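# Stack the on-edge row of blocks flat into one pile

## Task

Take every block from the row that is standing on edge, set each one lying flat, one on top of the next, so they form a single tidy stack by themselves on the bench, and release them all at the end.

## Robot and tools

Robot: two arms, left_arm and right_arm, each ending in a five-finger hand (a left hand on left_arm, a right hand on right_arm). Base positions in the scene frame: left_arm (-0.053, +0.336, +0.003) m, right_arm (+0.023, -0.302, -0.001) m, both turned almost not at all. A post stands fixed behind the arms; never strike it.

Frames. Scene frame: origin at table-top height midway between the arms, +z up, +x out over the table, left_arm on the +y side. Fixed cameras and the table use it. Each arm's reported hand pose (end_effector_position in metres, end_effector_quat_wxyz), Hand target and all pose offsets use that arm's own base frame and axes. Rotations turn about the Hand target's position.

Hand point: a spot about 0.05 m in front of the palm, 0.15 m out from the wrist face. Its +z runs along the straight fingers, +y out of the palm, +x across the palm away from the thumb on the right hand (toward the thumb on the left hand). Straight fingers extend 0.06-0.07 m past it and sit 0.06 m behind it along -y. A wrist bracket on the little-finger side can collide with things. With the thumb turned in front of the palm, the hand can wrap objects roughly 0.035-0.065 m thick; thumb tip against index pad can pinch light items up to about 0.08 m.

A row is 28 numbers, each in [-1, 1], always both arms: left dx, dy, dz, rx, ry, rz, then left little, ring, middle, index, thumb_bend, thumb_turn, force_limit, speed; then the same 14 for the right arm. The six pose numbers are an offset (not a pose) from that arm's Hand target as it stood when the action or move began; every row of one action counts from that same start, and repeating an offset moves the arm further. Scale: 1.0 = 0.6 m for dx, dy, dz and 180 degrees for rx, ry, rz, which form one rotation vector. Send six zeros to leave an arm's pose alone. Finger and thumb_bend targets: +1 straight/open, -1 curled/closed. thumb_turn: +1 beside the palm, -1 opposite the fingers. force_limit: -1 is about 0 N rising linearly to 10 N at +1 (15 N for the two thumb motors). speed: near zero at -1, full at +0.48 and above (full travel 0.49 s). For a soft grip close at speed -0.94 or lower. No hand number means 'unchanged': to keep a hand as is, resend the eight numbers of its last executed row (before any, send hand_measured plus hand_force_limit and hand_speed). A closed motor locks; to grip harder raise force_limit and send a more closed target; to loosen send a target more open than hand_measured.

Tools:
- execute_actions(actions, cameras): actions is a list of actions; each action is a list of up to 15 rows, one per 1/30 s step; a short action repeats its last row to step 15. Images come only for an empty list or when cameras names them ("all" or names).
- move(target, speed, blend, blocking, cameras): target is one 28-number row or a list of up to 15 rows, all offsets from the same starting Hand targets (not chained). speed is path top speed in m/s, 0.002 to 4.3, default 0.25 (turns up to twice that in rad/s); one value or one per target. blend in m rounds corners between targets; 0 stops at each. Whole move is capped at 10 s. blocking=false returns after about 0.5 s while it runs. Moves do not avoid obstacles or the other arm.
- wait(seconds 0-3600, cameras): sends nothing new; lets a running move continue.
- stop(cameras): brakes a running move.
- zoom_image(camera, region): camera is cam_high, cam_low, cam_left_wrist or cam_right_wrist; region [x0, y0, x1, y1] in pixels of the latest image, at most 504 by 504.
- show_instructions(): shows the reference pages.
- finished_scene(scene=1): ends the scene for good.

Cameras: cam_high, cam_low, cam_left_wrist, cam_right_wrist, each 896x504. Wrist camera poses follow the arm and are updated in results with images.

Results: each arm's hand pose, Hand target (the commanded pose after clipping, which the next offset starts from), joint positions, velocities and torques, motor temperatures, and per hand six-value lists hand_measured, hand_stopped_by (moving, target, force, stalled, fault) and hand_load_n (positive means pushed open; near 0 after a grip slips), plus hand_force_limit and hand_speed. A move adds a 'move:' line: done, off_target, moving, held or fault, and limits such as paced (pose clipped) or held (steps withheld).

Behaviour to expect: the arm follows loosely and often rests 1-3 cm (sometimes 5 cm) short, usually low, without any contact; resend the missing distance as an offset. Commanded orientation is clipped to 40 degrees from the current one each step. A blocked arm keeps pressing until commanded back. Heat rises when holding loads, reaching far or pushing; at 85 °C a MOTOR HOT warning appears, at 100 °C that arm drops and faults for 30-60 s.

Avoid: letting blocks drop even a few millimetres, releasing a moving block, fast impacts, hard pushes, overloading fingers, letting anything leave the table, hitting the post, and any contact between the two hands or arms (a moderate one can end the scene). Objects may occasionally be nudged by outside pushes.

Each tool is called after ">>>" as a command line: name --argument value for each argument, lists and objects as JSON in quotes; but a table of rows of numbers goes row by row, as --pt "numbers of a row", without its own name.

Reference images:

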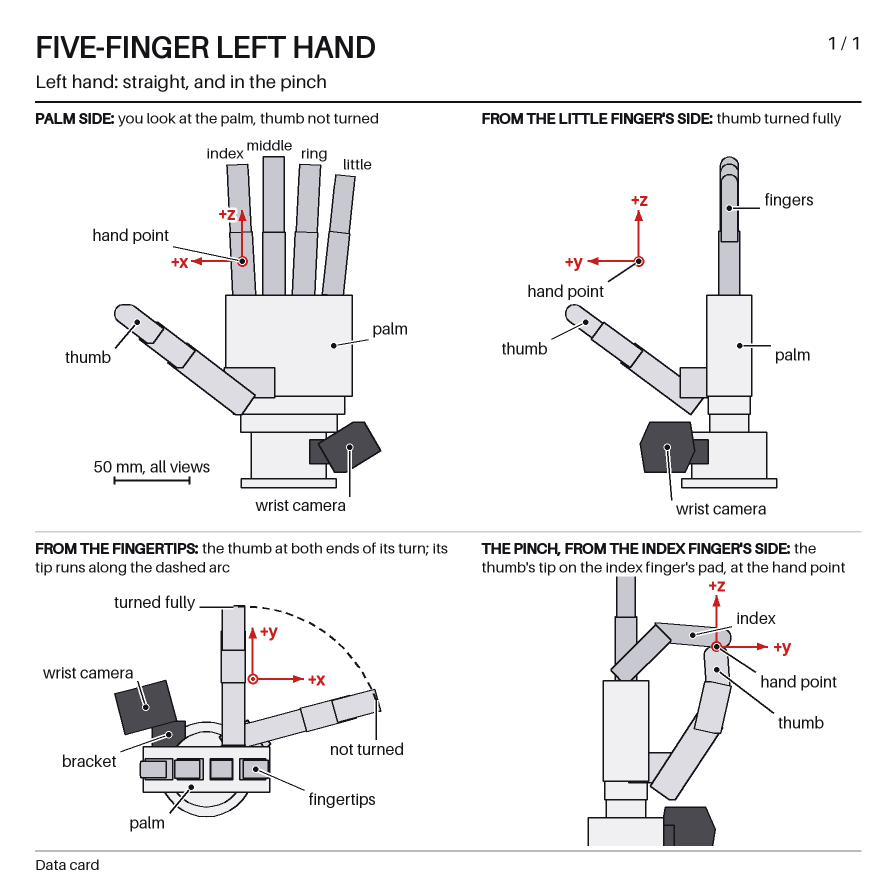

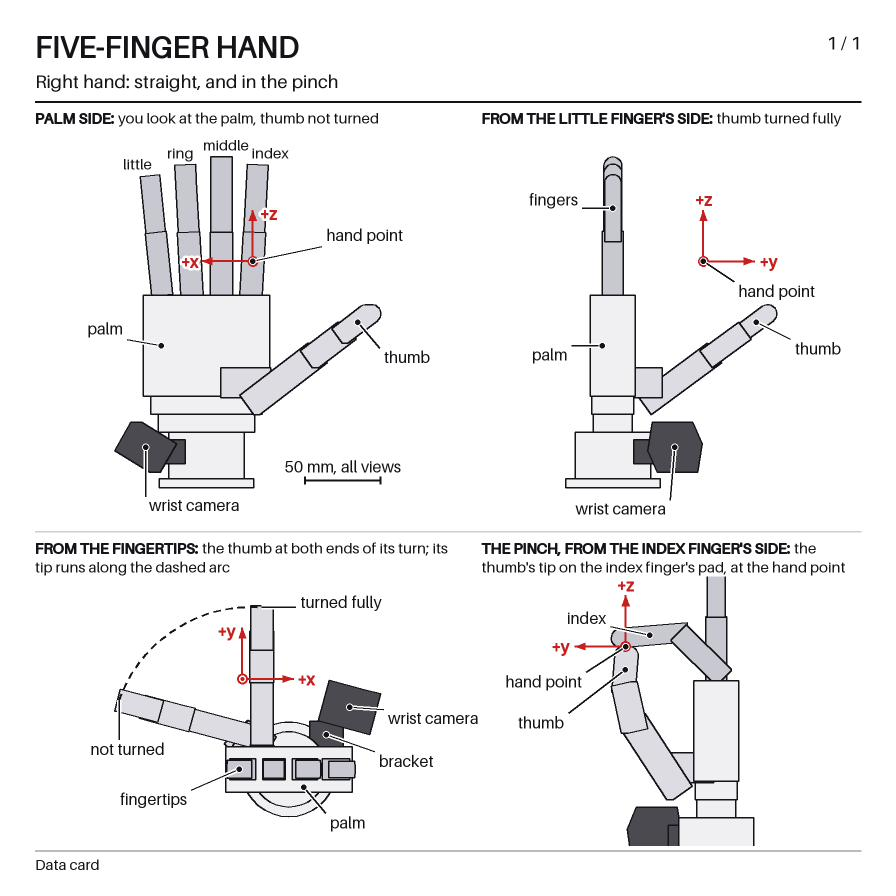

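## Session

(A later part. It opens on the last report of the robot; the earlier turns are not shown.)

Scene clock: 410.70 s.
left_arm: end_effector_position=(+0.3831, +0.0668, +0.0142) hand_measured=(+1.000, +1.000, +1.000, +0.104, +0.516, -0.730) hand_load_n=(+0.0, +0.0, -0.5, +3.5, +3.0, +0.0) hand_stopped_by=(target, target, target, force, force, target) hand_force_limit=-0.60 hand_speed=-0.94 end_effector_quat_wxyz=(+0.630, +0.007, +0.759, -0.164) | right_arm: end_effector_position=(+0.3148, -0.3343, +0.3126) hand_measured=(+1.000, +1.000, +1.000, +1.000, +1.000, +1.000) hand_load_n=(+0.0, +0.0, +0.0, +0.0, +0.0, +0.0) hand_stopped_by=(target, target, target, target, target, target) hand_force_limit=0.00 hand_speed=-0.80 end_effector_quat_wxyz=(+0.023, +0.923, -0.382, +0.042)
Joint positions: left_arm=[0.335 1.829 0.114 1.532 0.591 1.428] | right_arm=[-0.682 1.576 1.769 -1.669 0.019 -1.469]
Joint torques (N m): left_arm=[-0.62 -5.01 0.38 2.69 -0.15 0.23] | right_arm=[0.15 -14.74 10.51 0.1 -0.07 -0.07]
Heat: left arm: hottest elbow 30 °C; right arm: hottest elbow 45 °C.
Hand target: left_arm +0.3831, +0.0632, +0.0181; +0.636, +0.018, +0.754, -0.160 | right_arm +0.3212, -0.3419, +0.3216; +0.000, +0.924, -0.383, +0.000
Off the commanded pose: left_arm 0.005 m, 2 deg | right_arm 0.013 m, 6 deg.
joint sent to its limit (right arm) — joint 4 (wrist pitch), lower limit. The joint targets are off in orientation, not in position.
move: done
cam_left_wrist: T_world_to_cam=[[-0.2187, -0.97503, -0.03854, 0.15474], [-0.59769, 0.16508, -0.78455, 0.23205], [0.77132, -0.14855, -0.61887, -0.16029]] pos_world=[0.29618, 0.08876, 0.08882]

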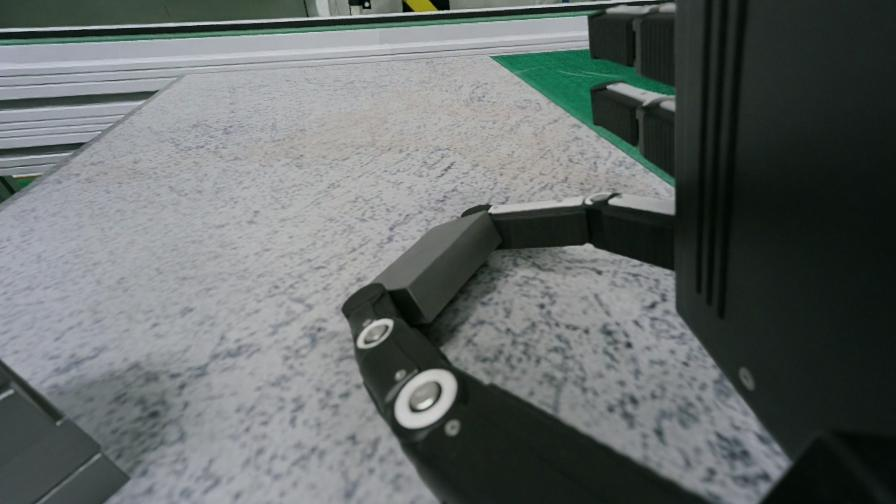

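>>> move --target '[-0.005,-0.005,-0.005,0,0,0, 1,1,1,0.0,0.4,-0.73,-0.6,-0.94, 0,0,0,0,0,0,1,1,1,1,1,1,0,-0.8]' --cameras '["cam_left_wrist"]' --speed 0.02

>>> zoom_image --camera "cam_left_wrist" --region '[300, 150, 552, 330]'

Scene clock: 414.67 s.
left_arm: end_effector_position=(+0.3803, +0.0639, +0.0113) hand_measured=(+1.000, +1.000, +1.000, +0.104, +0.516, -0.730) hand_load_n=(+0.0, +0.0, +0.0, +3.5, +3.0, +0.0) hand_stopped_by=(target, target, target, force, force, target) hand_force_limit=-0.60 hand_speed=-0.94 end_effector_quat_wxyz=(+0.628, +0.007, +0.760, -0.164) | right_arm: end_effector_position=(+0.3148, -0.3343, +0.3126) hand_measured=(+1.000, +1.000, +1.000, +1.000, +1.000, +1.000) hand_load_n=(+0.0, +0.0, +0.0, +0.0, +0.0, -0.5) hand_stopped_by=(target, target, target, target, target, target) hand_force_limit=0.00 hand_speed=-0.80 end_effector_quat_wxyz=(+0.023, +0.923, -0.382, +0.042)
Joint positions: left_arm=[0.326 1.847 0.107 1.551 0.582 1.428] | right_arm=[-0.682 1.576 1.769 -1.669 0.019 -1.469]
Joint torques (N m): left_arm=[-0.56 -5.07 0.18 2.67 -0.15 0.24] | right_arm=[0.15 -14.68 10.5 0.1 -0.06 -0.07]
Heat: left arm: hottest elbow 29 °C; right arm: hottest elbow 45 °C.
Hand target: left_arm +0.3800, +0.0602, +0.0151; +0.636, +0.018, +0.754, -0.160 | right_arm +0.3212, -0.3419, +0.3216; +0.000, +0.924, -0.383, +0.000
Off the commanded pose: left_arm 0.005 m, 2 deg | right_arm 0.013 m, 6 deg.
joint sent to its limit (left arm) — joint 4 (wrist pitch), upper limit. The joint targets still meet the commanded pose.
joint sent to its limit (right arm) — joint 4 (wrist pitch), lower limit. The joint targets are off in orientation, not in position.
move: done
cam_left_wrist: T_world_to_cam=[[-0.21938, -0.97493, -0.03711, 0.15146], [-0.60199, 0.1652, -0.78122, 0.23019], [0.76777, -0.14905, -0.62314, -0.15888]] pos_world=[0.29379, 0.08596, 0.08644]

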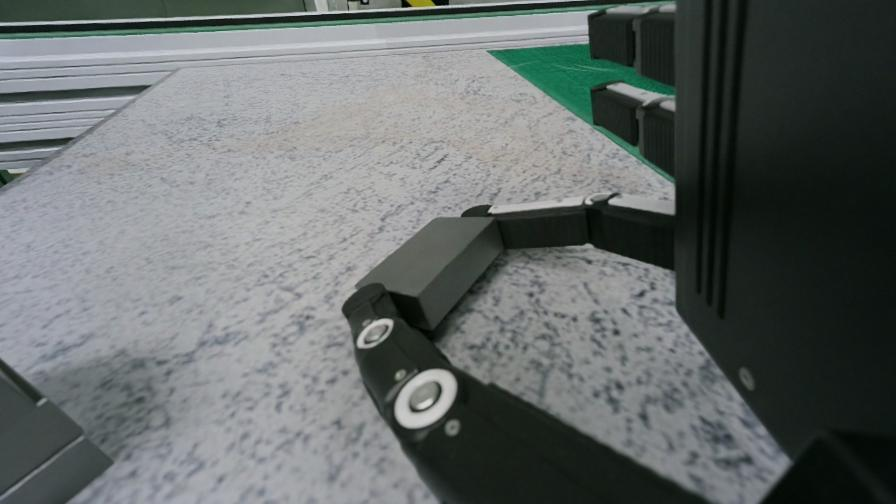

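Scaled by 2.000.

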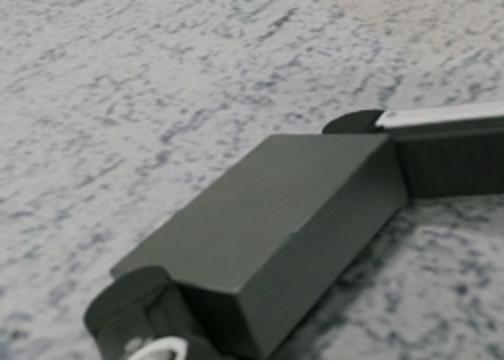

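>>> move --target '[-0.004,-0.004,-0.003,0,0,0, 1,1,1,0.0,0.4,-0.73,-0.6,-0.94, 0,0,0,0,0,0,1,1,1,1,1,1,0,-0.8]' --cameras '["cam_left_wrist"]' --speed 0.02

>>> zoom_image --camera "cam_left_wrist" --region '[300, 150, 552, 330]'

Scene clock: 419.23 s.
left_arm: end_effector_position=(+0.3787, +0.0620, +0.0107) hand_measured=(+1.000, +1.000, +1.000, +0.104, +0.516, -0.730) hand_load_n=(+0.0, +0.0, +0.0, +3.5, +3.0, +0.0) hand_stopped_by=(target, target, target, force, force, target) hand_force_limit=-0.60 hand_speed=-0.94 end_effector_quat_wxyz=(+0.627, +0.007, +0.762, -0.164) | right_arm: end_effector_position=(+0.3148, -0.3343, +0.3126) hand_measured=(+1.000, +1.000, +1.000, +1.000, +1.000, +1.000) hand_load_n=(+0.0, +0.0, +0.0, +0.0, +0.0, +0.5) hand_stopped_by=(target, target, target, target, target, target) hand_force_limit=0.00 hand_speed=-0.80 end_effector_quat_wxyz=(+0.023, +0.923, -0.382, +0.042)
Joint positions: left_arm=[0.318 1.847 0.102 1.552 0.575 1.43] | right_arm=[-0.682 1.576 1.769 -1.669 0.019 -1.469]
Joint torques (N m): left_arm=[-0.67 -5.01 0.06 2.62 -0.12 0.24] | right_arm=[0.09 -14.74 10.51 0.09 -0.06 -0.07]
Heat: left arm: hottest elbow 29 °C; right arm: hottest elbow 45 °C.
Hand target: left_arm +0.3776, +0.0577, +0.0132; +0.636, +0.018, +0.755, -0.161 | right_arm +0.3212, -0.3419, +0.3216; +0.000, +0.924, -0.383, +0.000
Off the commanded pose: left_arm 0.005 m, 2 deg | right_arm 0.013 m, 6 deg.
joint sent to its limit (left arm) — joint 4 (wrist pitch), upper limit. The joint targets still meet the commanded pose.
joint sent to its limit (right arm) — joint 4 (wrist pitch), lower limit. The joint targets are off in orientation, not in position.
move: done
cam_left_wrist: T_world_to_cam=[[-0.21999, -0.97476, -0.03818, 0.14945], [-0.60474, 0.16698, -0.77872, 0.2299], [0.76544, -0.14822, -0.6262, -0.15742]] pos_world=[0.2924, 0.08396, 0.08616]

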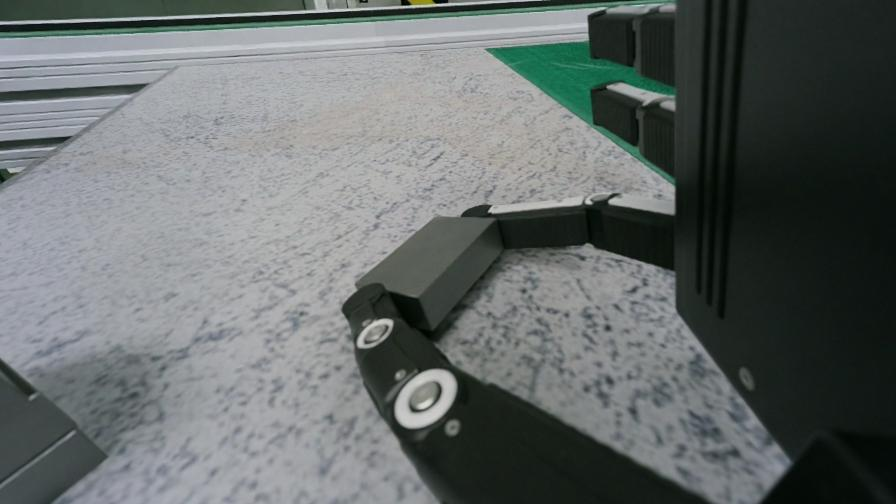

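Scaled by 2.000.

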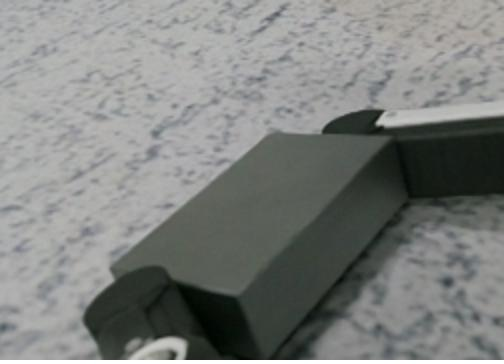

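>>> move --target '[-0.005,-0.005,-0.004,0,0,0, 1,1,1,0.0,0.4,-0.73,-0.6,-0.94, 0,0,0,0,0,0,1,1,1,1,1,1,0,-0.8]' --cameras '["cam_left_wrist"]' --speed 0.02

>>> zoom_image --camera "cam_left_wrist" --region '[300, 150, 552, 330]'

Scene clock: 426.20 s.
left_arm: end_effector_position=(+0.3772, +0.0602, +0.0107) hand_measured=(+1.000, +1.000, +1.000, +0.104, +0.516, -0.730) hand_load_n=(+0.0, +0.0, +0.0, +3.5, +3.0, +0.0) hand_stopped_by=(target, target, target, force, force, target) hand_force_limit=-0.60 hand_speed=-0.94 end_effector_quat_wxyz=(+0.626, +0.009, +0.763, -0.161) | right_arm: end_effector_position=(+0.3148, -0.3343, +0.3126) hand_measured=(+1.000, +1.000, +1.000, +1.000, +1.000, +1.000) hand_load_n=(+0.0, +0.0, +0.0, +0.0, +0.0, +0.0) hand_stopped_by=(target, target, target, target, target, target) hand_force_limit=0.00 hand_speed=-0.80 end_effector_quat_wxyz=(+0.023, +0.923, -0.382, +0.042)
Joint positions: left_arm=[0.31 1.847 0.097 1.556 0.565 1.435] | right_arm=[-0.682 1.576 1.769 -1.669 0.019 -1.469]
Joint torques (N m): left_arm=[-0.67 -4.72 -0.12 2.45 -0.09 0.23] | right_arm=[0.09 -14.8 10.51 0.1 -0.06 -0.07]
Heat: left arm: hottest elbow 29 °C; right arm: hottest elbow 45 °C.
Hand target: left_arm +0.3746, +0.0546, +0.0109; +0.636, +0.018, +0.754, -0.161 | right_arm +0.3212, -0.3419, +0.3216; +0.000, +0.924, -0.383, +0.000
Off the commanded pose: left_arm 0.006 m, 2 deg | right_arm 0.013 m, 6 deg.
joint sent to its limit (left arm) — joint 4 (wrist pitch), upper limit. The joint targets still meet the commanded pose.
joint sent to its limit (right arm) — joint 4 (wrist pitch), lower limit. The joint targets are off in orientation, not in position.
move: done
cam_left_wrist: T_world_to_cam=[[-0.21987, -0.97455, -0.04376, 0.14733], [-0.60555, 0.17151, -0.77711, 0.2294], [0.76483, -0.14437, -0.62785, -0.1565]] pos_world=[0.291, 0.08164, 0.08646]

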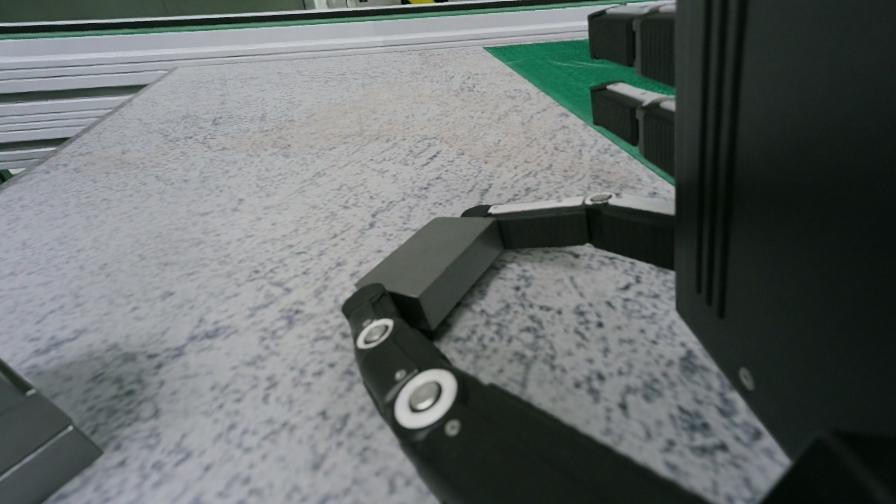

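Scaled by 2.000.

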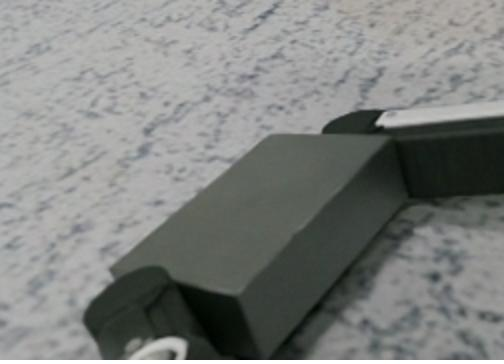

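>>> move --target '[0,0,0,0,0,0, 1,1,1,0.14,0.54,-0.73,-0.6,-0.985, 0,0,0,0,0,0,1,1,1,1,1,1,0,-0.8]' --cameras '["cam_left_wrist"]' --speed 0.02

>>> zoom_image --camera "cam_left_wrist" --region '[300, 150, 552, 330]'

Scene clock: 437.13 s.
left_arm: end_effector_position=(+0.3772, +0.0603, +0.0107) hand_measured=(+1.000, +1.000, +1.000, +0.140, +0.536, -0.730) hand_load_n=(+0.0, +0.0, +0.0, -1.0, +0.0, +0.5) hand_stopped_by=(target, target, target, moving, moving, target) hand_force_limit=-0.60 hand_speed=-0.98 end_effector_quat_wxyz=(+0.626, +0.009, +0.763, -0.161) | right_arm: end_effector_position=(+0.3148, -0.3343, +0.3126) hand_measured=(+1.000, +1.000, +1.000, +1.000, +1.000, +1.000) hand_load_n=(+0.0, +0.0, +0.0, +0.0, +0.0, +0.0) hand_stopped_by=(target, target, target, target, target, target) hand_force_limit=0.00 hand_speed=-0.80 end_effector_quat_wxyz=(+0.023, +0.923, -0.382, +0.042)
Joint positions: left_arm=[0.309 1.847 0.097 1.556 0.564 1.436] | right_arm=[-0.682 1.576 1.769 -1.669 0.019 -1.469]
Joint torques (N m): left_arm=[-0.67 -4.72 -0.14 2.45 -0.07 0.21] | right_arm=[0.21 -14.74 10.51 0.1 -0.06 -0.07]
Heat: left arm: hottest shoulder 28 °C; right arm: hottest elbow 45 °C.
Hand target: left_arm +0.3746, +0.0546, +0.0108; +0.636, +0.018, +0.755, -0.161 | right_arm +0.3212, -0.3419, +0.3216; +0.000, +0.924, -0.383, +0.000
Off the commanded pose: left_arm 0.006 m, 2 deg | right_arm 0.013 m, 6 deg.
joint sent to its limit (left arm) — joint 4 (wrist pitch), upper limit. The joint targets still meet the commanded pose.
joint sent to its limit (right arm) — joint 4 (wrist pitch), lower limit. The joint targets are off in orientation, not in position.
move: done
cam_left_wrist: T_world_to_cam=[[-0.21964, -0.97456, -0.04459, 0.14733], [-0.60554, 0.17202, -0.777, 0.22935], [0.7649, -0.14366, -0.62792, -0.15657]] pos_world=[0.291, 0.08164, 0.08646]

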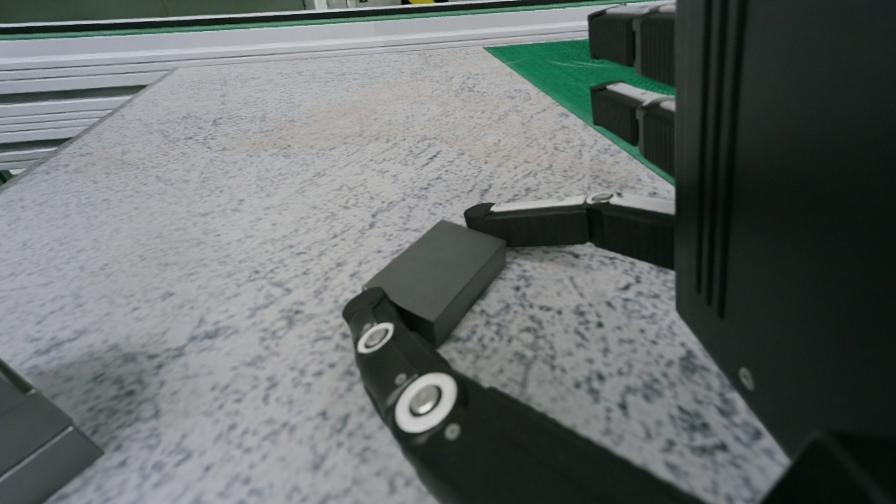

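Scaled by 2.000.

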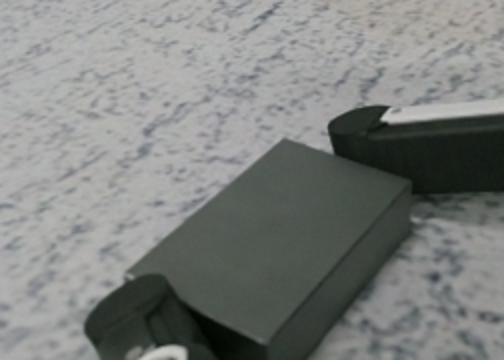

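>>> move --pt "0 0 0 0 0 0 1 1 1 0.4 0.66 -0.73 -0.6 -0.8 0 0 0 0 0 0 1 1 1 1 1 1 0 -0.8" --pt "0 0 0.12 -0.1 0.105 0 1 1 1 0.4 0.66 -0.73 -0.6 -0.8 0 0 0 0 0 0 1 1 1 1 1 1 0 -0.8" --cameras '["cam_left_wrist","cam_high"]' --speed 0.08

Scene clock: 460.20 s.
left_arm: end_effector_position=(+0.3588, +0.0457, +0.0611) hand_measured=(+1.000, +1.000, +1.000, +0.400, +0.660, -0.730) hand_load_n=(+0.0, +0.0, +0.0, +0.0, +0.0, +0.5) hand_stopped_by=(target, target, target, target, target, target) hand_force_limit=-0.60 hand_speed=-0.80 end_effector_quat_wxyz=(+0.484, -0.107, +0.823, -0.279) | right_arm: end_effector_position=(+0.3148, -0.3343, +0.3126) hand_measured=(+1.000, +1.000, +1.000, +1.000, +1.000, +1.000) hand_load_n=(+0.0, +0.0, +0.0, +0.0, +0.0, +0.0) hand_stopped_by=(target, target, target, target, target, target) hand_force_limit=0.00 hand_speed=-0.80 end_effector_quat_wxyz=(+0.023, +0.923, -0.382, +0.042)
Joint positions: left_arm=[0.373 0.989 0.251 0.224 0.697 1.266] | right_arm=[-0.682 1.576 1.769 -1.669 0.019 -1.469]
Joint torques (N m): left_arm=[1.08 -2.08 10.44 0.9 0.25 -0.02] | right_arm=[0.09 -14.8 10.51 0.1 -0.06 -0.07]
Heat: left arm: hottest shoulder 28 °C; right arm: hottest elbow 46 °C.
Hand target: left_arm +0.3746, +0.0548, +0.0828; +0.499, -0.108, +0.814, -0.277 | right_arm +0.3212, -0.3419, +0.3216; +0.000, +0.924, -0.383, +0.000
Off the commanded pose: left_arm 0.028 m, 2 deg | right_arm 0.013 m, 6 deg.
joint sent to its limit (right arm) — joint 4 (wrist pitch), lower limit. The joint targets are off in orientation, not in position.
move: off_target (left_arm)
cam_left_wrist: T_world_to_cam=[[-0.18708, -0.92861, 0.32044, 0.09527], [-0.8316, -0.02393, -0.55486, 0.33636], [0.52292, -0.37028, -0.76776, -0.00737]] pos_world=[0.30139, 0.09379, 0.15045]
Images, in order (width x height): cam_high 896x504, cam_left_wrist 896x504.

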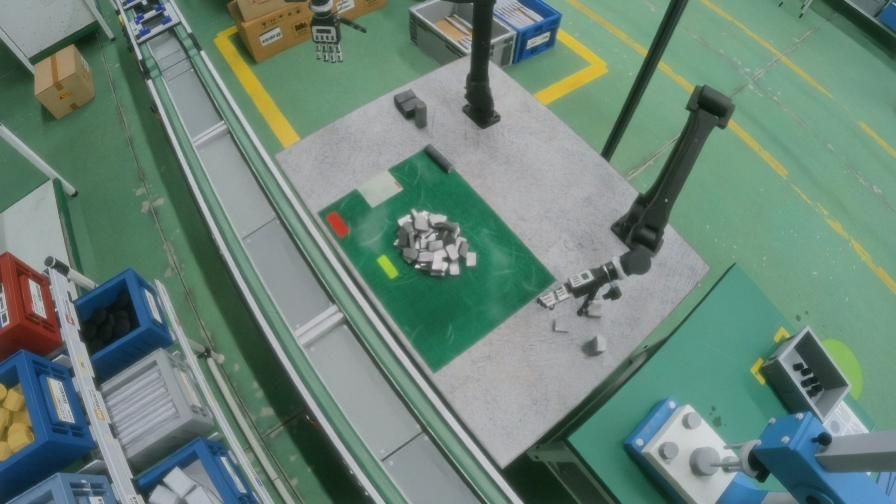

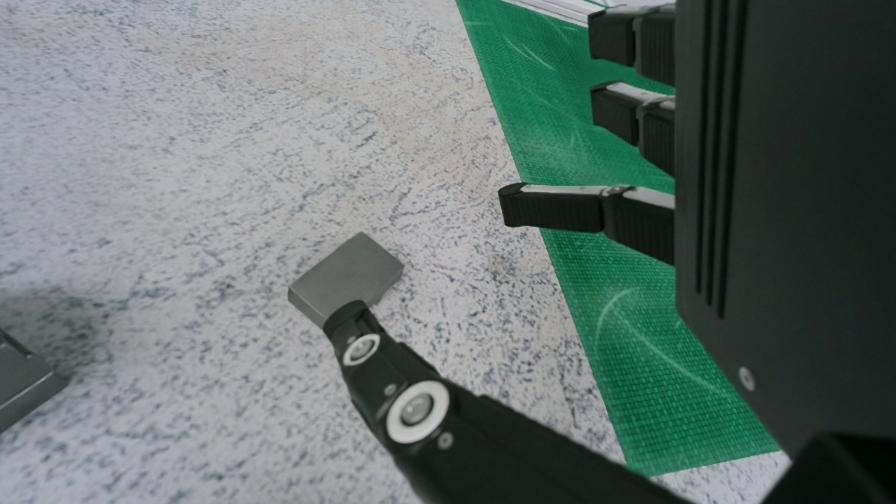

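>>> move --pt "-0.02 0 0.12 -0.05 0.05 0 1 1 1 0.35 0.65 -0.70 -0.6 -0.5 0 0 0 0 0 0 1 1 1 1 1 1 0 -0.8" --pt "-0.127 0.092 0.08 -0.1418 0.149 0 1 1 1 0.35 0.65 -0.70 -0.6 -0.5 0 0 0 0 0 0 1 1 1 1 1 1 0 -0.8" --cameras '["cam_left_wrist","cam_high"]' --speed 0.1 --blend 0.02

>>> zoom_image --camera "cam_left_wrist" --region '[200, 200, 440, 400]'

Scene clock: 474.37 s.
left_arm: end_effector_position=(+0.2867, +0.0952, +0.1144) hand_measured=(+1.000, +1.000, +1.000, +0.350, +0.650, -0.700) hand_load_n=(+0.0, +0.0, +0.0, +0.0, +0.0, +0.0) hand_stopped_by=(target, target, target, target, target, target) hand_force_limit=-0.60 hand_speed=-0.50 end_effector_quat_wxyz=(+0.244, -0.286, +0.824, -0.423) | right_arm: end_effector_position=(+0.3148, -0.3343, +0.3126) hand_measured=(+1.000, +1.000, +1.000, +1.000, +1.000, +1.000) hand_load_n=(+0.0, +0.0, +0.0, +0.0, +0.0, -0.5) hand_stopped_by=(target, target, target, target, target, target) hand_force_limit=0.00 hand_speed=-0.80 end_effector_quat_wxyz=(+0.023, +0.923, -0.382, +0.042)
Joint positions: left_arm=[0.777 1.131 0.706 -1.017 1.016 1.609] | right_arm=[-0.682 1.576 1.769 -1.669 0.019 -1.469]
Joint torques (N m): left_arm=[0.91 -3.49 10.97 -0.27 0.66 0.19] | right_arm=[0.09 -14.8 10.5 0.1 -0.06 -0.07]
Heat: left arm: hottest elbow 29 °C; right arm: hottest elbow 46 °C.
Hand target: left_arm +0.2984, +0.1100, +0.1309; +0.263, -0.275, +0.826, -0.416 | right_arm +0.3212, -0.3419, +0.3216; +0.000, +0.924, -0.383, +0.000
Off the commanded pose: left_arm 0.025 m, 3 deg | right_arm 0.013 m, 6 deg.
joint sent to its limit (right arm) — joint 4 (wrist pitch), lower limit. The joint targets are off in orientation, not in position.
move: off_target (left_arm)
cam_left_wrist: T_world_to_cam=[[0.08938, -0.67203, 0.73511, -0.0405], [-0.97962, -0.1926, -0.05696, 0.30865], [0.17986, -0.71504, -0.67555, 0.21032]] pos_world=[0.26815, 0.18262, 0.18944]
Images, in order (width x height): cam_high 896x504, cam_left_wrist 896x504.

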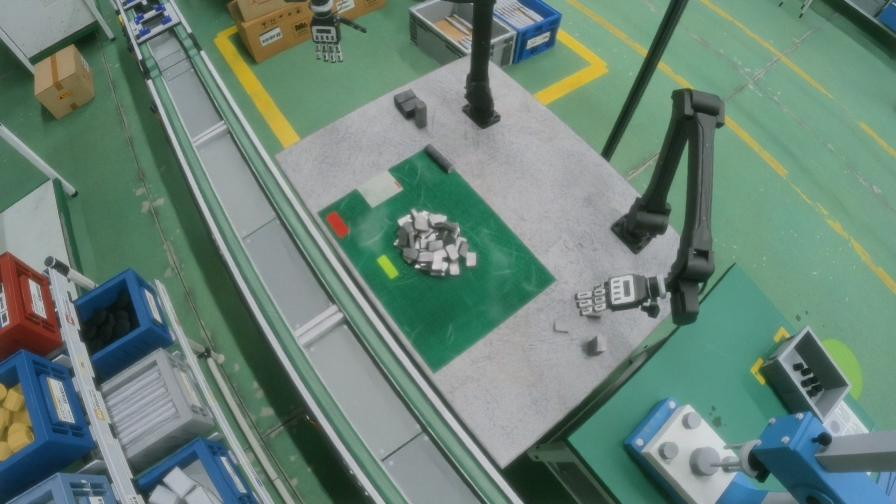

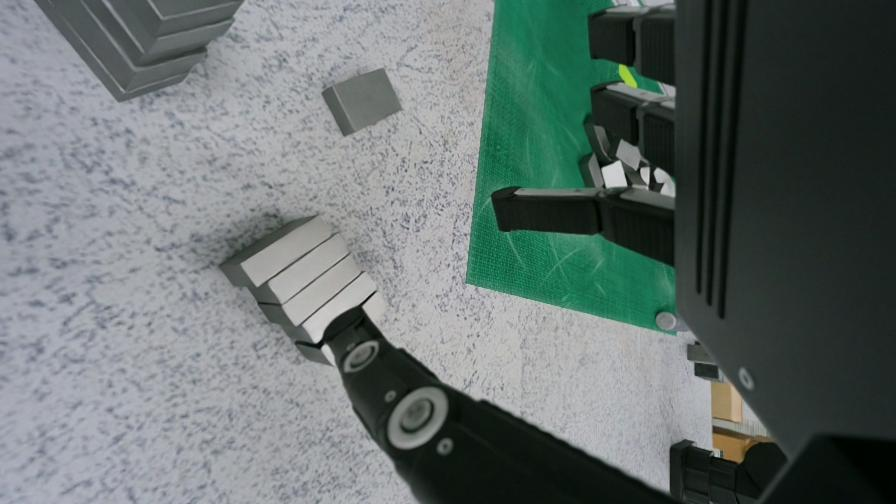

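Scaled by 2.100.

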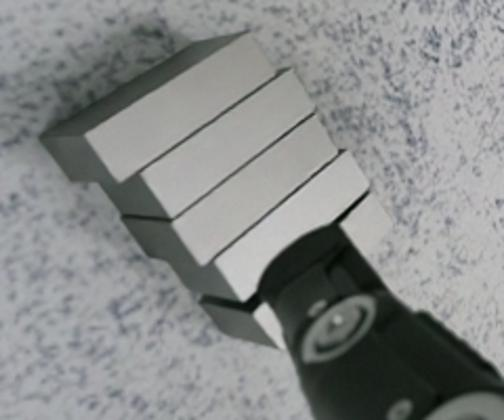

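>>> move --target '[-0.0027,0.004,-0.145,0,0,0, 1,1,1,0.35,0.65,-0.70,-0.6,-0.5, 0,0,0,0,0,0,1,1,1,1,1,1,0,-0.8]' --cameras '["cam_left_wrist"]' --speed 0.06

>>> zoom_image --camera "cam_left_wrist" --region '[300, 150, 552, 350]'

Scene clock: 485.13 s.
left_arm: end_effector_position=(+0.2964, +0.1079, +0.0460) hand_measured=(+1.000, +1.000, +1.000, +0.350, +0.650, -0.700) hand_load_n=(+0.0, +0.0, +0.0, +0.0, +0.0, +0.0) hand_stopped_by=(target, target, target, target, target, target) hand_force_limit=-0.60 hand_speed=-0.50 end_effector_quat_wxyz=(+0.254, -0.278, +0.826, -0.419) | right_arm: end_effector_position=(+0.3148, -0.3343, +0.3126) hand_measured=(+1.000, +1.000, +1.000, +1.000, +1.000, +1.000) hand_load_n=(+0.0, +0.0, +0.0, +0.0, +0.0, +0.0) hand_stopped_by=(target, target, target, target, target, target) hand_force_limit=0.00 hand_speed=-0.80 end_effector_quat_wxyz=(+0.023, +0.923, -0.382, +0.042)
Joint positions: left_arm=[0.785 1.289 0.62 -0.763 1.018 1.629] | right_arm=[-0.682 1.576 1.769 -1.669 0.019 -1.469]
Joint torques (N m): left_arm=[1.08 -4.6 6.13 0.87 0.66 0.21] | right_arm=[0.09 -14.74 10.51 0.09 -0.06 -0.07]
Heat: left arm: hottest elbow 30 °C; right arm: hottest elbow 46 °C.
Hand target: left_arm +0.2968, +0.1123, +0.0439; +0.263, -0.275, +0.826, -0.416 | right_arm +0.3212, -0.3419, +0.3216; +0.000, +0.924, -0.383, +0.000
Off the commanded pose: left_arm 0.005 m, 1 deg | right_arm 0.013 m, 6 deg.
joint sent to its limit (right arm) — joint 4 (wrist pitch), lower limit. The joint targets are off in orientation, not in position.
move: done
cam_left_wrist: T_world_to_cam=[[0.07303, -0.68554, 0.72436, 0.02433], [-0.97887, -0.18837, -0.07958, 0.3171], [0.191, -0.70325, -0.68481, 0.16727]] pos_world=[0.27667, 0.19404, 0.12215]

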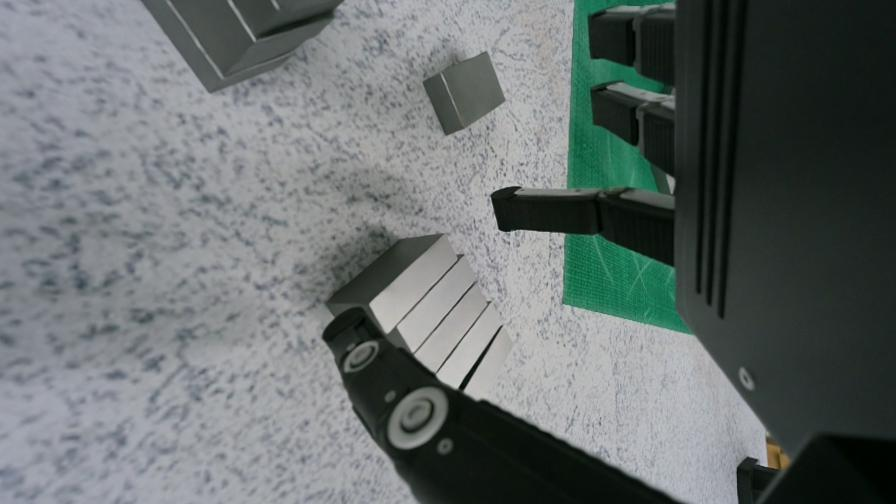

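Scaled by 2.000.

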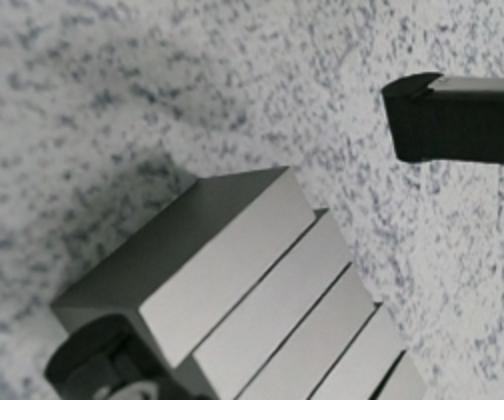

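>>> move --target '[-0.003,-0.0008,-0.034,0,0,0, 1,1,1,0.35,0.65,-0.70,-0.6,-0.5, 0,0,0,0,0,0,1,1,1,1,1,1,0,-0.8]' --cameras '["cam_left_wrist"]' --speed 0.03

>>> zoom_image --camera "cam_left_wrist" --region '[300, 150, 552, 350]'

Scene clock: 491.57 s.
left_arm: end_effector_position=(+0.2952, +0.1080, +0.0265) hand_measured=(+1.000, +1.000, +1.000, +0.350, +0.650, -0.700) hand_load_n=(+0.0, +0.0, +0.0, +0.5, +0.0, +0.0) hand_stopped_by=(target, target, target, target, target, target) hand_force_limit=-0.60 hand_speed=-0.50 end_effector_quat_wxyz=(+0.255, -0.277, +0.826, -0.418) | right_arm: end_effector_position=(+0.3148, -0.3343, +0.3126) hand_measured=(+1.000, +1.000, +1.000, +1.000, +1.000, +1.000) hand_load_n=(+0.0, +0.0, +0.0, +0.0, +0.0, +0.5) hand_stopped_by=(target, target, target, target, target, target) hand_force_limit=0.00 hand_speed=-0.80 end_effector_quat_wxyz=(+0.023, +0.923, -0.382, +0.042)
Joint positions: left_arm=[0.788 1.332 0.591 -0.693 1.018 1.635] | right_arm=[-0.682 1.576 1.769 -1.669 0.019 -1.469]
Joint torques (N m): left_arm=[1.08 -4.72 5.72 0.76 0.67 0.22] | right_arm=[0.09 -14.74 10.52 0.09 -0.06 -0.07]
Heat: left arm: hottest elbow 30 °C; right arm: hottest elbow 46 °C.
Hand target: left_arm +0.2950, +0.1118, +0.0235; +0.263, -0.275, +0.826, -0.416 | right_arm +0.3212, -0.3419, +0.3216; +0.000, +0.924, -0.383, +0.000
Off the commanded pose: left_arm 0.005 m, 1 deg | right_arm 0.013 m, 6 deg.
joint sent to its limit (right arm) — joint 4 (wrist pitch), lower limit. The joint targets are off in orientation, not in position.
move: done
cam_left_wrist: T_world_to_cam=[[0.0713, -0.68722, 0.72294, 0.03928], [-0.97872, -0.18801, -0.08219, 0.31442], [0.1924, -0.7017, -0.686, 0.15366]] pos_world=[0.27537, 0.19393, 0.10286]

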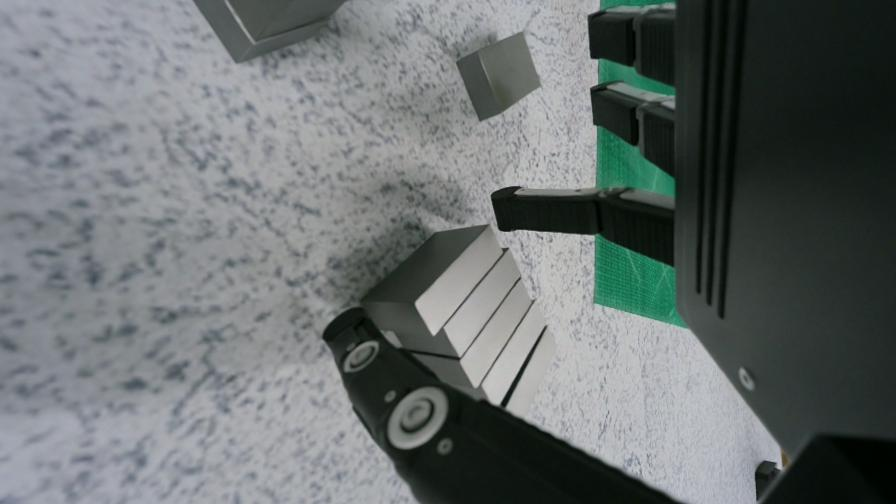

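Scaled by 2.000.

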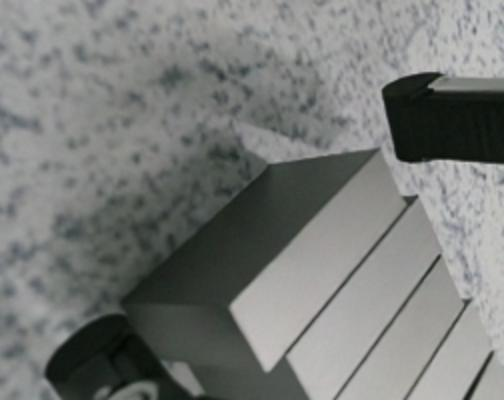

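>>> move --target '[-0.0035,-0.0035,-0.002,0,0,0, 1,1,1,0.35,0.65,-0.70,-0.6,-0.5, 0,0,0,0,0,0,1,1,1,1,1,1,0,-0.8]' --speed 0.03

Scene clock: 497.87 s.
left_arm: end_effector_position=(+0.2926, +0.1054, +0.0239) hand_measured=(+1.000, +1.000, +1.000, +0.350, +0.650, -0.700) hand_load_n=(+0.0, +0.0, +0.0, +0.0, +0.0, +0.0) hand_stopped_by=(target, target, target, target, target, target) hand_force_limit=-0.60 hand_speed=-0.50 end_effector_quat_wxyz=(+0.253, -0.279, +0.826, -0.419) | right_arm: end_effector_position=(+0.3148, -0.3343, +0.3126) hand_measured=(+1.000, +1.000, +1.000, +1.000, +1.000, +1.000) hand_load_n=(+0.0, +0.0, -0.5, +0.0, +0.0, +0.0) hand_stopped_by=(target, target, target, target, target, target) hand_force_limit=0.00 hand_speed=-0.80 end_effector_quat_wxyz=(+0.023, +0.923, -0.382, +0.042)
Joint positions: left_arm=[0.788 1.332 0.582 -0.69 1.018 1.636] | right_arm=[-0.682 1.576 1.769 -1.669 0.019 -1.469]
Joint torques (N m): left_arm=[1.14 -5.07 5.7 0.85 0.65 0.21] | right_arm=[0.15 -14.74 10.51 0.1 -0.06 -0.07]
Heat: left arm: hottest elbow 30 °C; right arm: hottest elbow 46 °C.
Hand target: left_arm +0.2929, +0.1097, +0.0223; +0.263, -0.275, +0.826, -0.416 | right_arm +0.3212, -0.3419, +0.3216; +0.000, +0.924, -0.383, +0.000
Off the commanded pose: left_arm 0.005 m, 1 deg | right_arm 0.013 m, 6 deg.
joint sent to its limit (right arm) — joint 4 (wrist pitch), lower limit. The joint targets are off in orientation, not in position.
move: done

>>> move --target '[0.004,0.004,0.001,0,0,0, 1,1,1,0.35,0.65,-0.70,-0.6,-0.5, 0,0,0,0,0,0,1,1,1,1,1,1,0,-0.8]' --speed 0.03

Scene clock: 505.80 s.
left_arm: end_effector_position=(+0.2926, +0.1053, +0.0237) hand_measured=(+1.000, +1.000, +1.000, +0.350, +0.650, -0.700) hand_load_n=(+0.5, +0.0, +0.0, +0.0, +0.0, +0.0) hand_stopped_by=(target, target, target, target, target, target) hand_force_limit=-0.60 hand_speed=-0.50 end_effector_quat_wxyz=(+0.253, -0.279, +0.826, -0.419) | right_arm: end_effector_position=(+0.3148, -0.3343, +0.3126) hand_measured=(+1.000, +1.000, +1.000, +1.000, +1.000, +1.000) hand_load_n=(+0.0, +0.0, +0.0, +0.0, +0.0, +0.0) hand_stopped_by=(target, target, target, target, target, target) hand_force_limit=0.00 hand_speed=-0.80 end_effector_quat_wxyz=(+0.023, +0.923, -0.382, +0.042)
Joint positions: left_arm=[0.788 1.333 0.582 -0.69 1.018 1.636] | right_arm=[-0.682 1.576 1.769 -1.669 0.019 -1.469]
Joint torques (N m): left_arm=[1.08 -4.42 6.39 0.8 0.66 0.21] | right_arm=[0.09 -14.8 10.48 0.09 -0.05 -0.06]
Heat: left arm: hottest elbow 30 °C; right arm: hottest elbow 46 °C.
Hand target: left_arm +0.2953, +0.1121, +0.0228; +0.262, -0.275, +0.826, -0.416 | right_arm +0.3212, -0.3419, +0.3216; +0.000, +0.924, -0.383, +0.000
Off the commanded pose: left_arm 0.007 m, 1 deg | right_arm 0.013 m, 6 deg.
joint sent to its limit (right arm) — joint 4 (wrist pitch), lower limit. The joint targets are off in orientation, not in position.
move: done

>>> move --target '[0.005,0.005,0.003,0,0,0, 1,1,1,0.35,0.65,-0.70,-0.6,-0.5, 0,0,0,0,0,0,1,1,1,1,1,1,0,-0.8]' --speed 0.03

Scene clock: 509.80 s.
left_arm: end_effector_position=(+0.2920, +0.1048, +0.0217) hand_measured=(+1.000, +1.000, +1.000, +0.350, +0.650, -0.700) hand_load_n=(+0.0, +0.0, -0.5, +0.0, +0.0, +0.0) hand_stopped_by=(target, target, target, target, target, target) hand_force_limit=-0.60 hand_speed=-0.50 end_effector_quat_wxyz=(+0.250, -0.280, +0.826, -0.421) | right_arm: end_effector_position=(+0.3148, -0.3343, +0.3126) hand_measured=(+1.000, +1.000, +1.000, +1.000, +1.000, +1.000) hand_load_n=(+0.0, +0.0, +0.0, +0.5, +0.0, +0.0) hand_stopped_by=(target, target, target, target, target, target) hand_force_limit=0.00 hand_speed=-0.80 end_effector_quat_wxyz=(+0.023, +0.923, -0.382, +0.042)
Joint positions: left_arm=[0.788 1.341 0.582 -0.69 1.018 1.636] | right_arm=[-0.682 1.576 1.769 -1.669 0.019 -1.469]
Joint torques (N m): left_arm=[1.08 -4.54 7.25 0.53 0.66 0.21] | right_arm=[0.09 -14.74 10.5 0.06 -0.06 -0.07]
Heat: left arm: hottest elbow 30 °C; right arm: hottest elbow 46 °C.
Hand target: left_arm +0.2983, +0.1151, +0.0246; +0.262, -0.275, +0.826, -0.416 | right_arm +0.3212, -0.3419, +0.3216; +0.000, +0.924, -0.383, +0.000
Off the commanded pose: left_arm 0.012 m, 2 deg | right_arm 0.013 m, 6 deg.
joint sent to its limit (right arm) — joint 4 (wrist pitch), lower limit. The joint targets are off in orientation, not in position.
move: off_target (left_arm)

>>> move --pt "-0.005 -0.005 0.055 0 0 0 1 1 1 0.35 0.65 -0.70 -0.6 -0.5 0 0 0 0 0 0 1 1 1 1 1 1 0 -0.8" --pt "-0.0052 -0.0053 -0.003 0 0 0 1 1 1 0.35 0.65 -0.70 -0.6 -0.5 0 0 0 0 0 0 1 1 1 1 1 1 0 -0.8" --speed 0.04 --cameras '["cam_left_wrist"]'

>>> zoom_image --camera "cam_left_wrist" --region '[300, 150, 552, 350]'

Scene clock: 515.80 s.
left_arm: end_effector_position=(+0.2950, +0.1082, +0.0253) hand_measured=(+1.000, +1.000, +1.000, +0.350, +0.650, -0.700) hand_load_n=(+0.0, +0.0, +0.0, +0.0, +0.0, +0.0) hand_stopped_by=(target, target, target, target, target, target) hand_force_limit=-0.60 hand_speed=-0.50 end_effector_quat_wxyz=(+0.255, -0.278, +0.826, -0.418) | right_arm: end_effector_position=(+0.3148, -0.3343, +0.3126) hand_measured=(+1.000, +1.000, +1.000, +1.000, +1.000, +1.000) hand_load_n=(+0.0, +0.0, +0.0, +0.0, -0.5, +0.0) hand_stopped_by=(target, target, target, target, target, target) hand_force_limit=0.00 hand_speed=-0.80 end_effector_quat_wxyz=(+0.023, +0.923, -0.382, +0.042)
Joint positions: left_arm=[0.79 1.335 0.59 -0.69 1.018 1.637] | right_arm=[-0.682 1.576 1.769 -1.669 0.019 -1.469]
Joint torques (N m): left_arm=[0.91 -4.72 5.79 0.83 0.66 0.2] | right_arm=[0.15 -14.74 10.5 0.09 -0.06 -0.07]
Heat: left arm: hottest elbow 30 °C; right arm: hottest elbow 46 °C.
Hand target: left_arm +0.2952, +0.1121, +0.0229; +0.263, -0.275, +0.826, -0.416 | right_arm +0.3212, -0.3419, +0.3216; +0.000, +0.924, -0.383, +0.000
Off the commanded pose: left_arm 0.004 m, 1 deg | right_arm 0.013 m, 6 deg.
joint sent to its limit (right arm) — joint 4 (wrist pitch), lower limit. The joint targets are off in orientation, not in position.
move: done
cam_left_wrist: T_world_to_cam=[[0.07173, -0.68718, 0.72294, 0.04025], [-0.97867, -0.18838, -0.08196, 0.31412], [0.19251, -0.70164, -0.68604, 0.15307]] pos_world=[0.27507, 0.19423, 0.10166]

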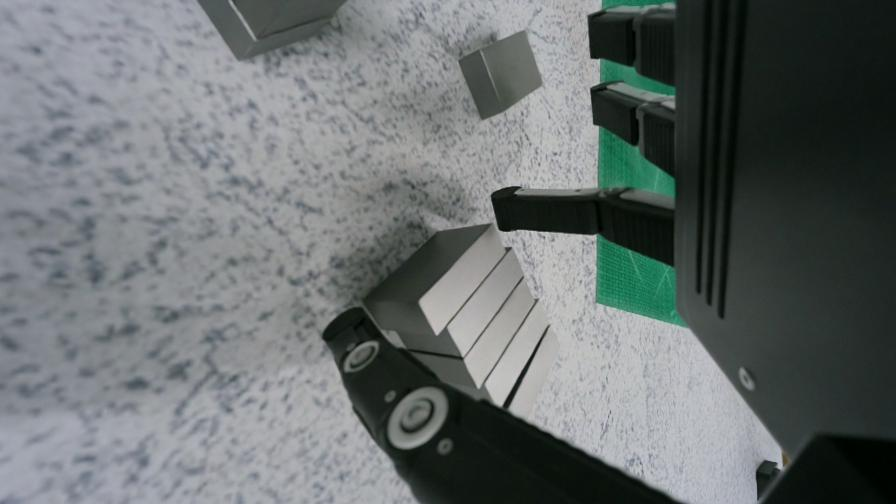

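Scaled by 2.000.

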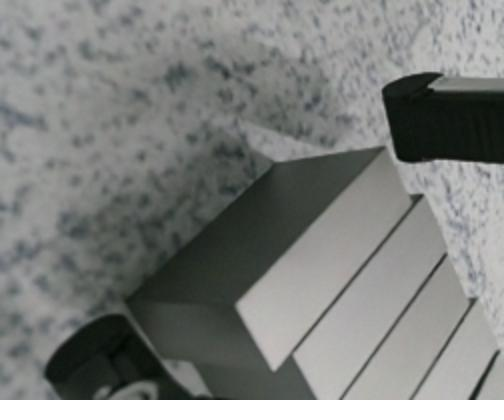

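>>> move --target '[0,0,0,0,0,0, 1,1,1,0.0,0.4,-0.70,-0.6,-0.94, 0,0,0,0,0,0,1,1,1,1,1,1,0,-0.8]' --cameras '["cam_left_wrist"]' --speed 0.03

>>> zoom_image --camera "cam_left_wrist" --region '[300, 150, 552, 350]'

Scene clock: 519.83 s.
left_arm: end_effector_position=(+0.2952, +0.1080, +0.0256) hand_measured=(+1.000, +1.000, +1.000, +0.108, +0.514, -0.700) hand_load_n=(+0.0, +0.0, +0.0, +3.0, +3.0, +0.0) hand_stopped_by=(target, target, target, force, force, target) hand_force_limit=-0.60 hand_speed=-0.94 end_effector_quat_wxyz=(+0.256, -0.277, +0.826, -0.419) | right_arm: end_effector_position=(+0.3148, -0.3343, +0.3126) hand_measured=(+1.000, +1.000, +1.000, +1.000, +1.000, +1.000) hand_load_n=(+0.0, +0.0, +0.0, +0.0, -0.5, +0.0) hand_stopped_by=(target, target, target, target, target, target) hand_force_limit=0.00 hand_speed=-0.80 end_effector_quat_wxyz=(+0.023, +0.923, -0.382, +0.042)
Joint positions: left_arm=[0.79 1.335 0.59 -0.69 1.02 1.637] | right_arm=[-0.682 1.576 1.769 -1.669 0.019 -1.469]
Joint torques (N m): left_arm=[0.97 -4.72 5.78 0.84 0.59 0.2] | right_arm=[0.15 -14.8 10.5 0.09 -0.06 -0.07]
Heat: left arm: hottest elbow 30 °C; right arm: hottest elbow 46 °C.
Hand target: left_arm +0.2952, +0.1120, +0.0229; +0.262, -0.275, +0.826, -0.416 | right_arm +0.3212, -0.3419, +0.3216; +0.000, +0.924, -0.383, +0.000
Off the commanded pose: left_arm 0.005 m, 1 deg | right_arm 0.013 m, 6 deg.
joint sent to its limit (right arm) — joint 4 (wrist pitch), lower limit. The joint targets are off in orientation, not in position.
move: done
cam_left_wrist: T_world_to_cam=[[0.07031, -0.68638, 0.72383, 0.04011], [-0.97863, -0.18801, -0.08322, 0.31424], [0.19321, -0.70252, -0.68494, 0.15291]] pos_world=[0.27516, 0.19404, 0.10185]

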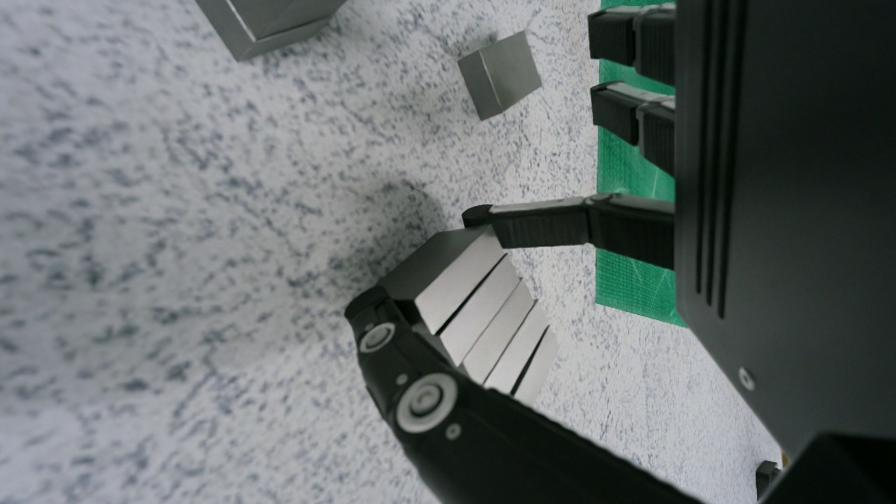

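Scaled by 2.000.

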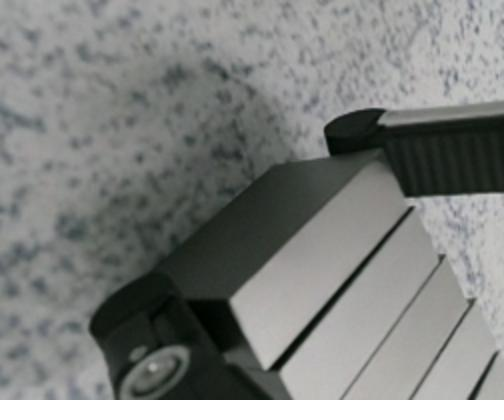

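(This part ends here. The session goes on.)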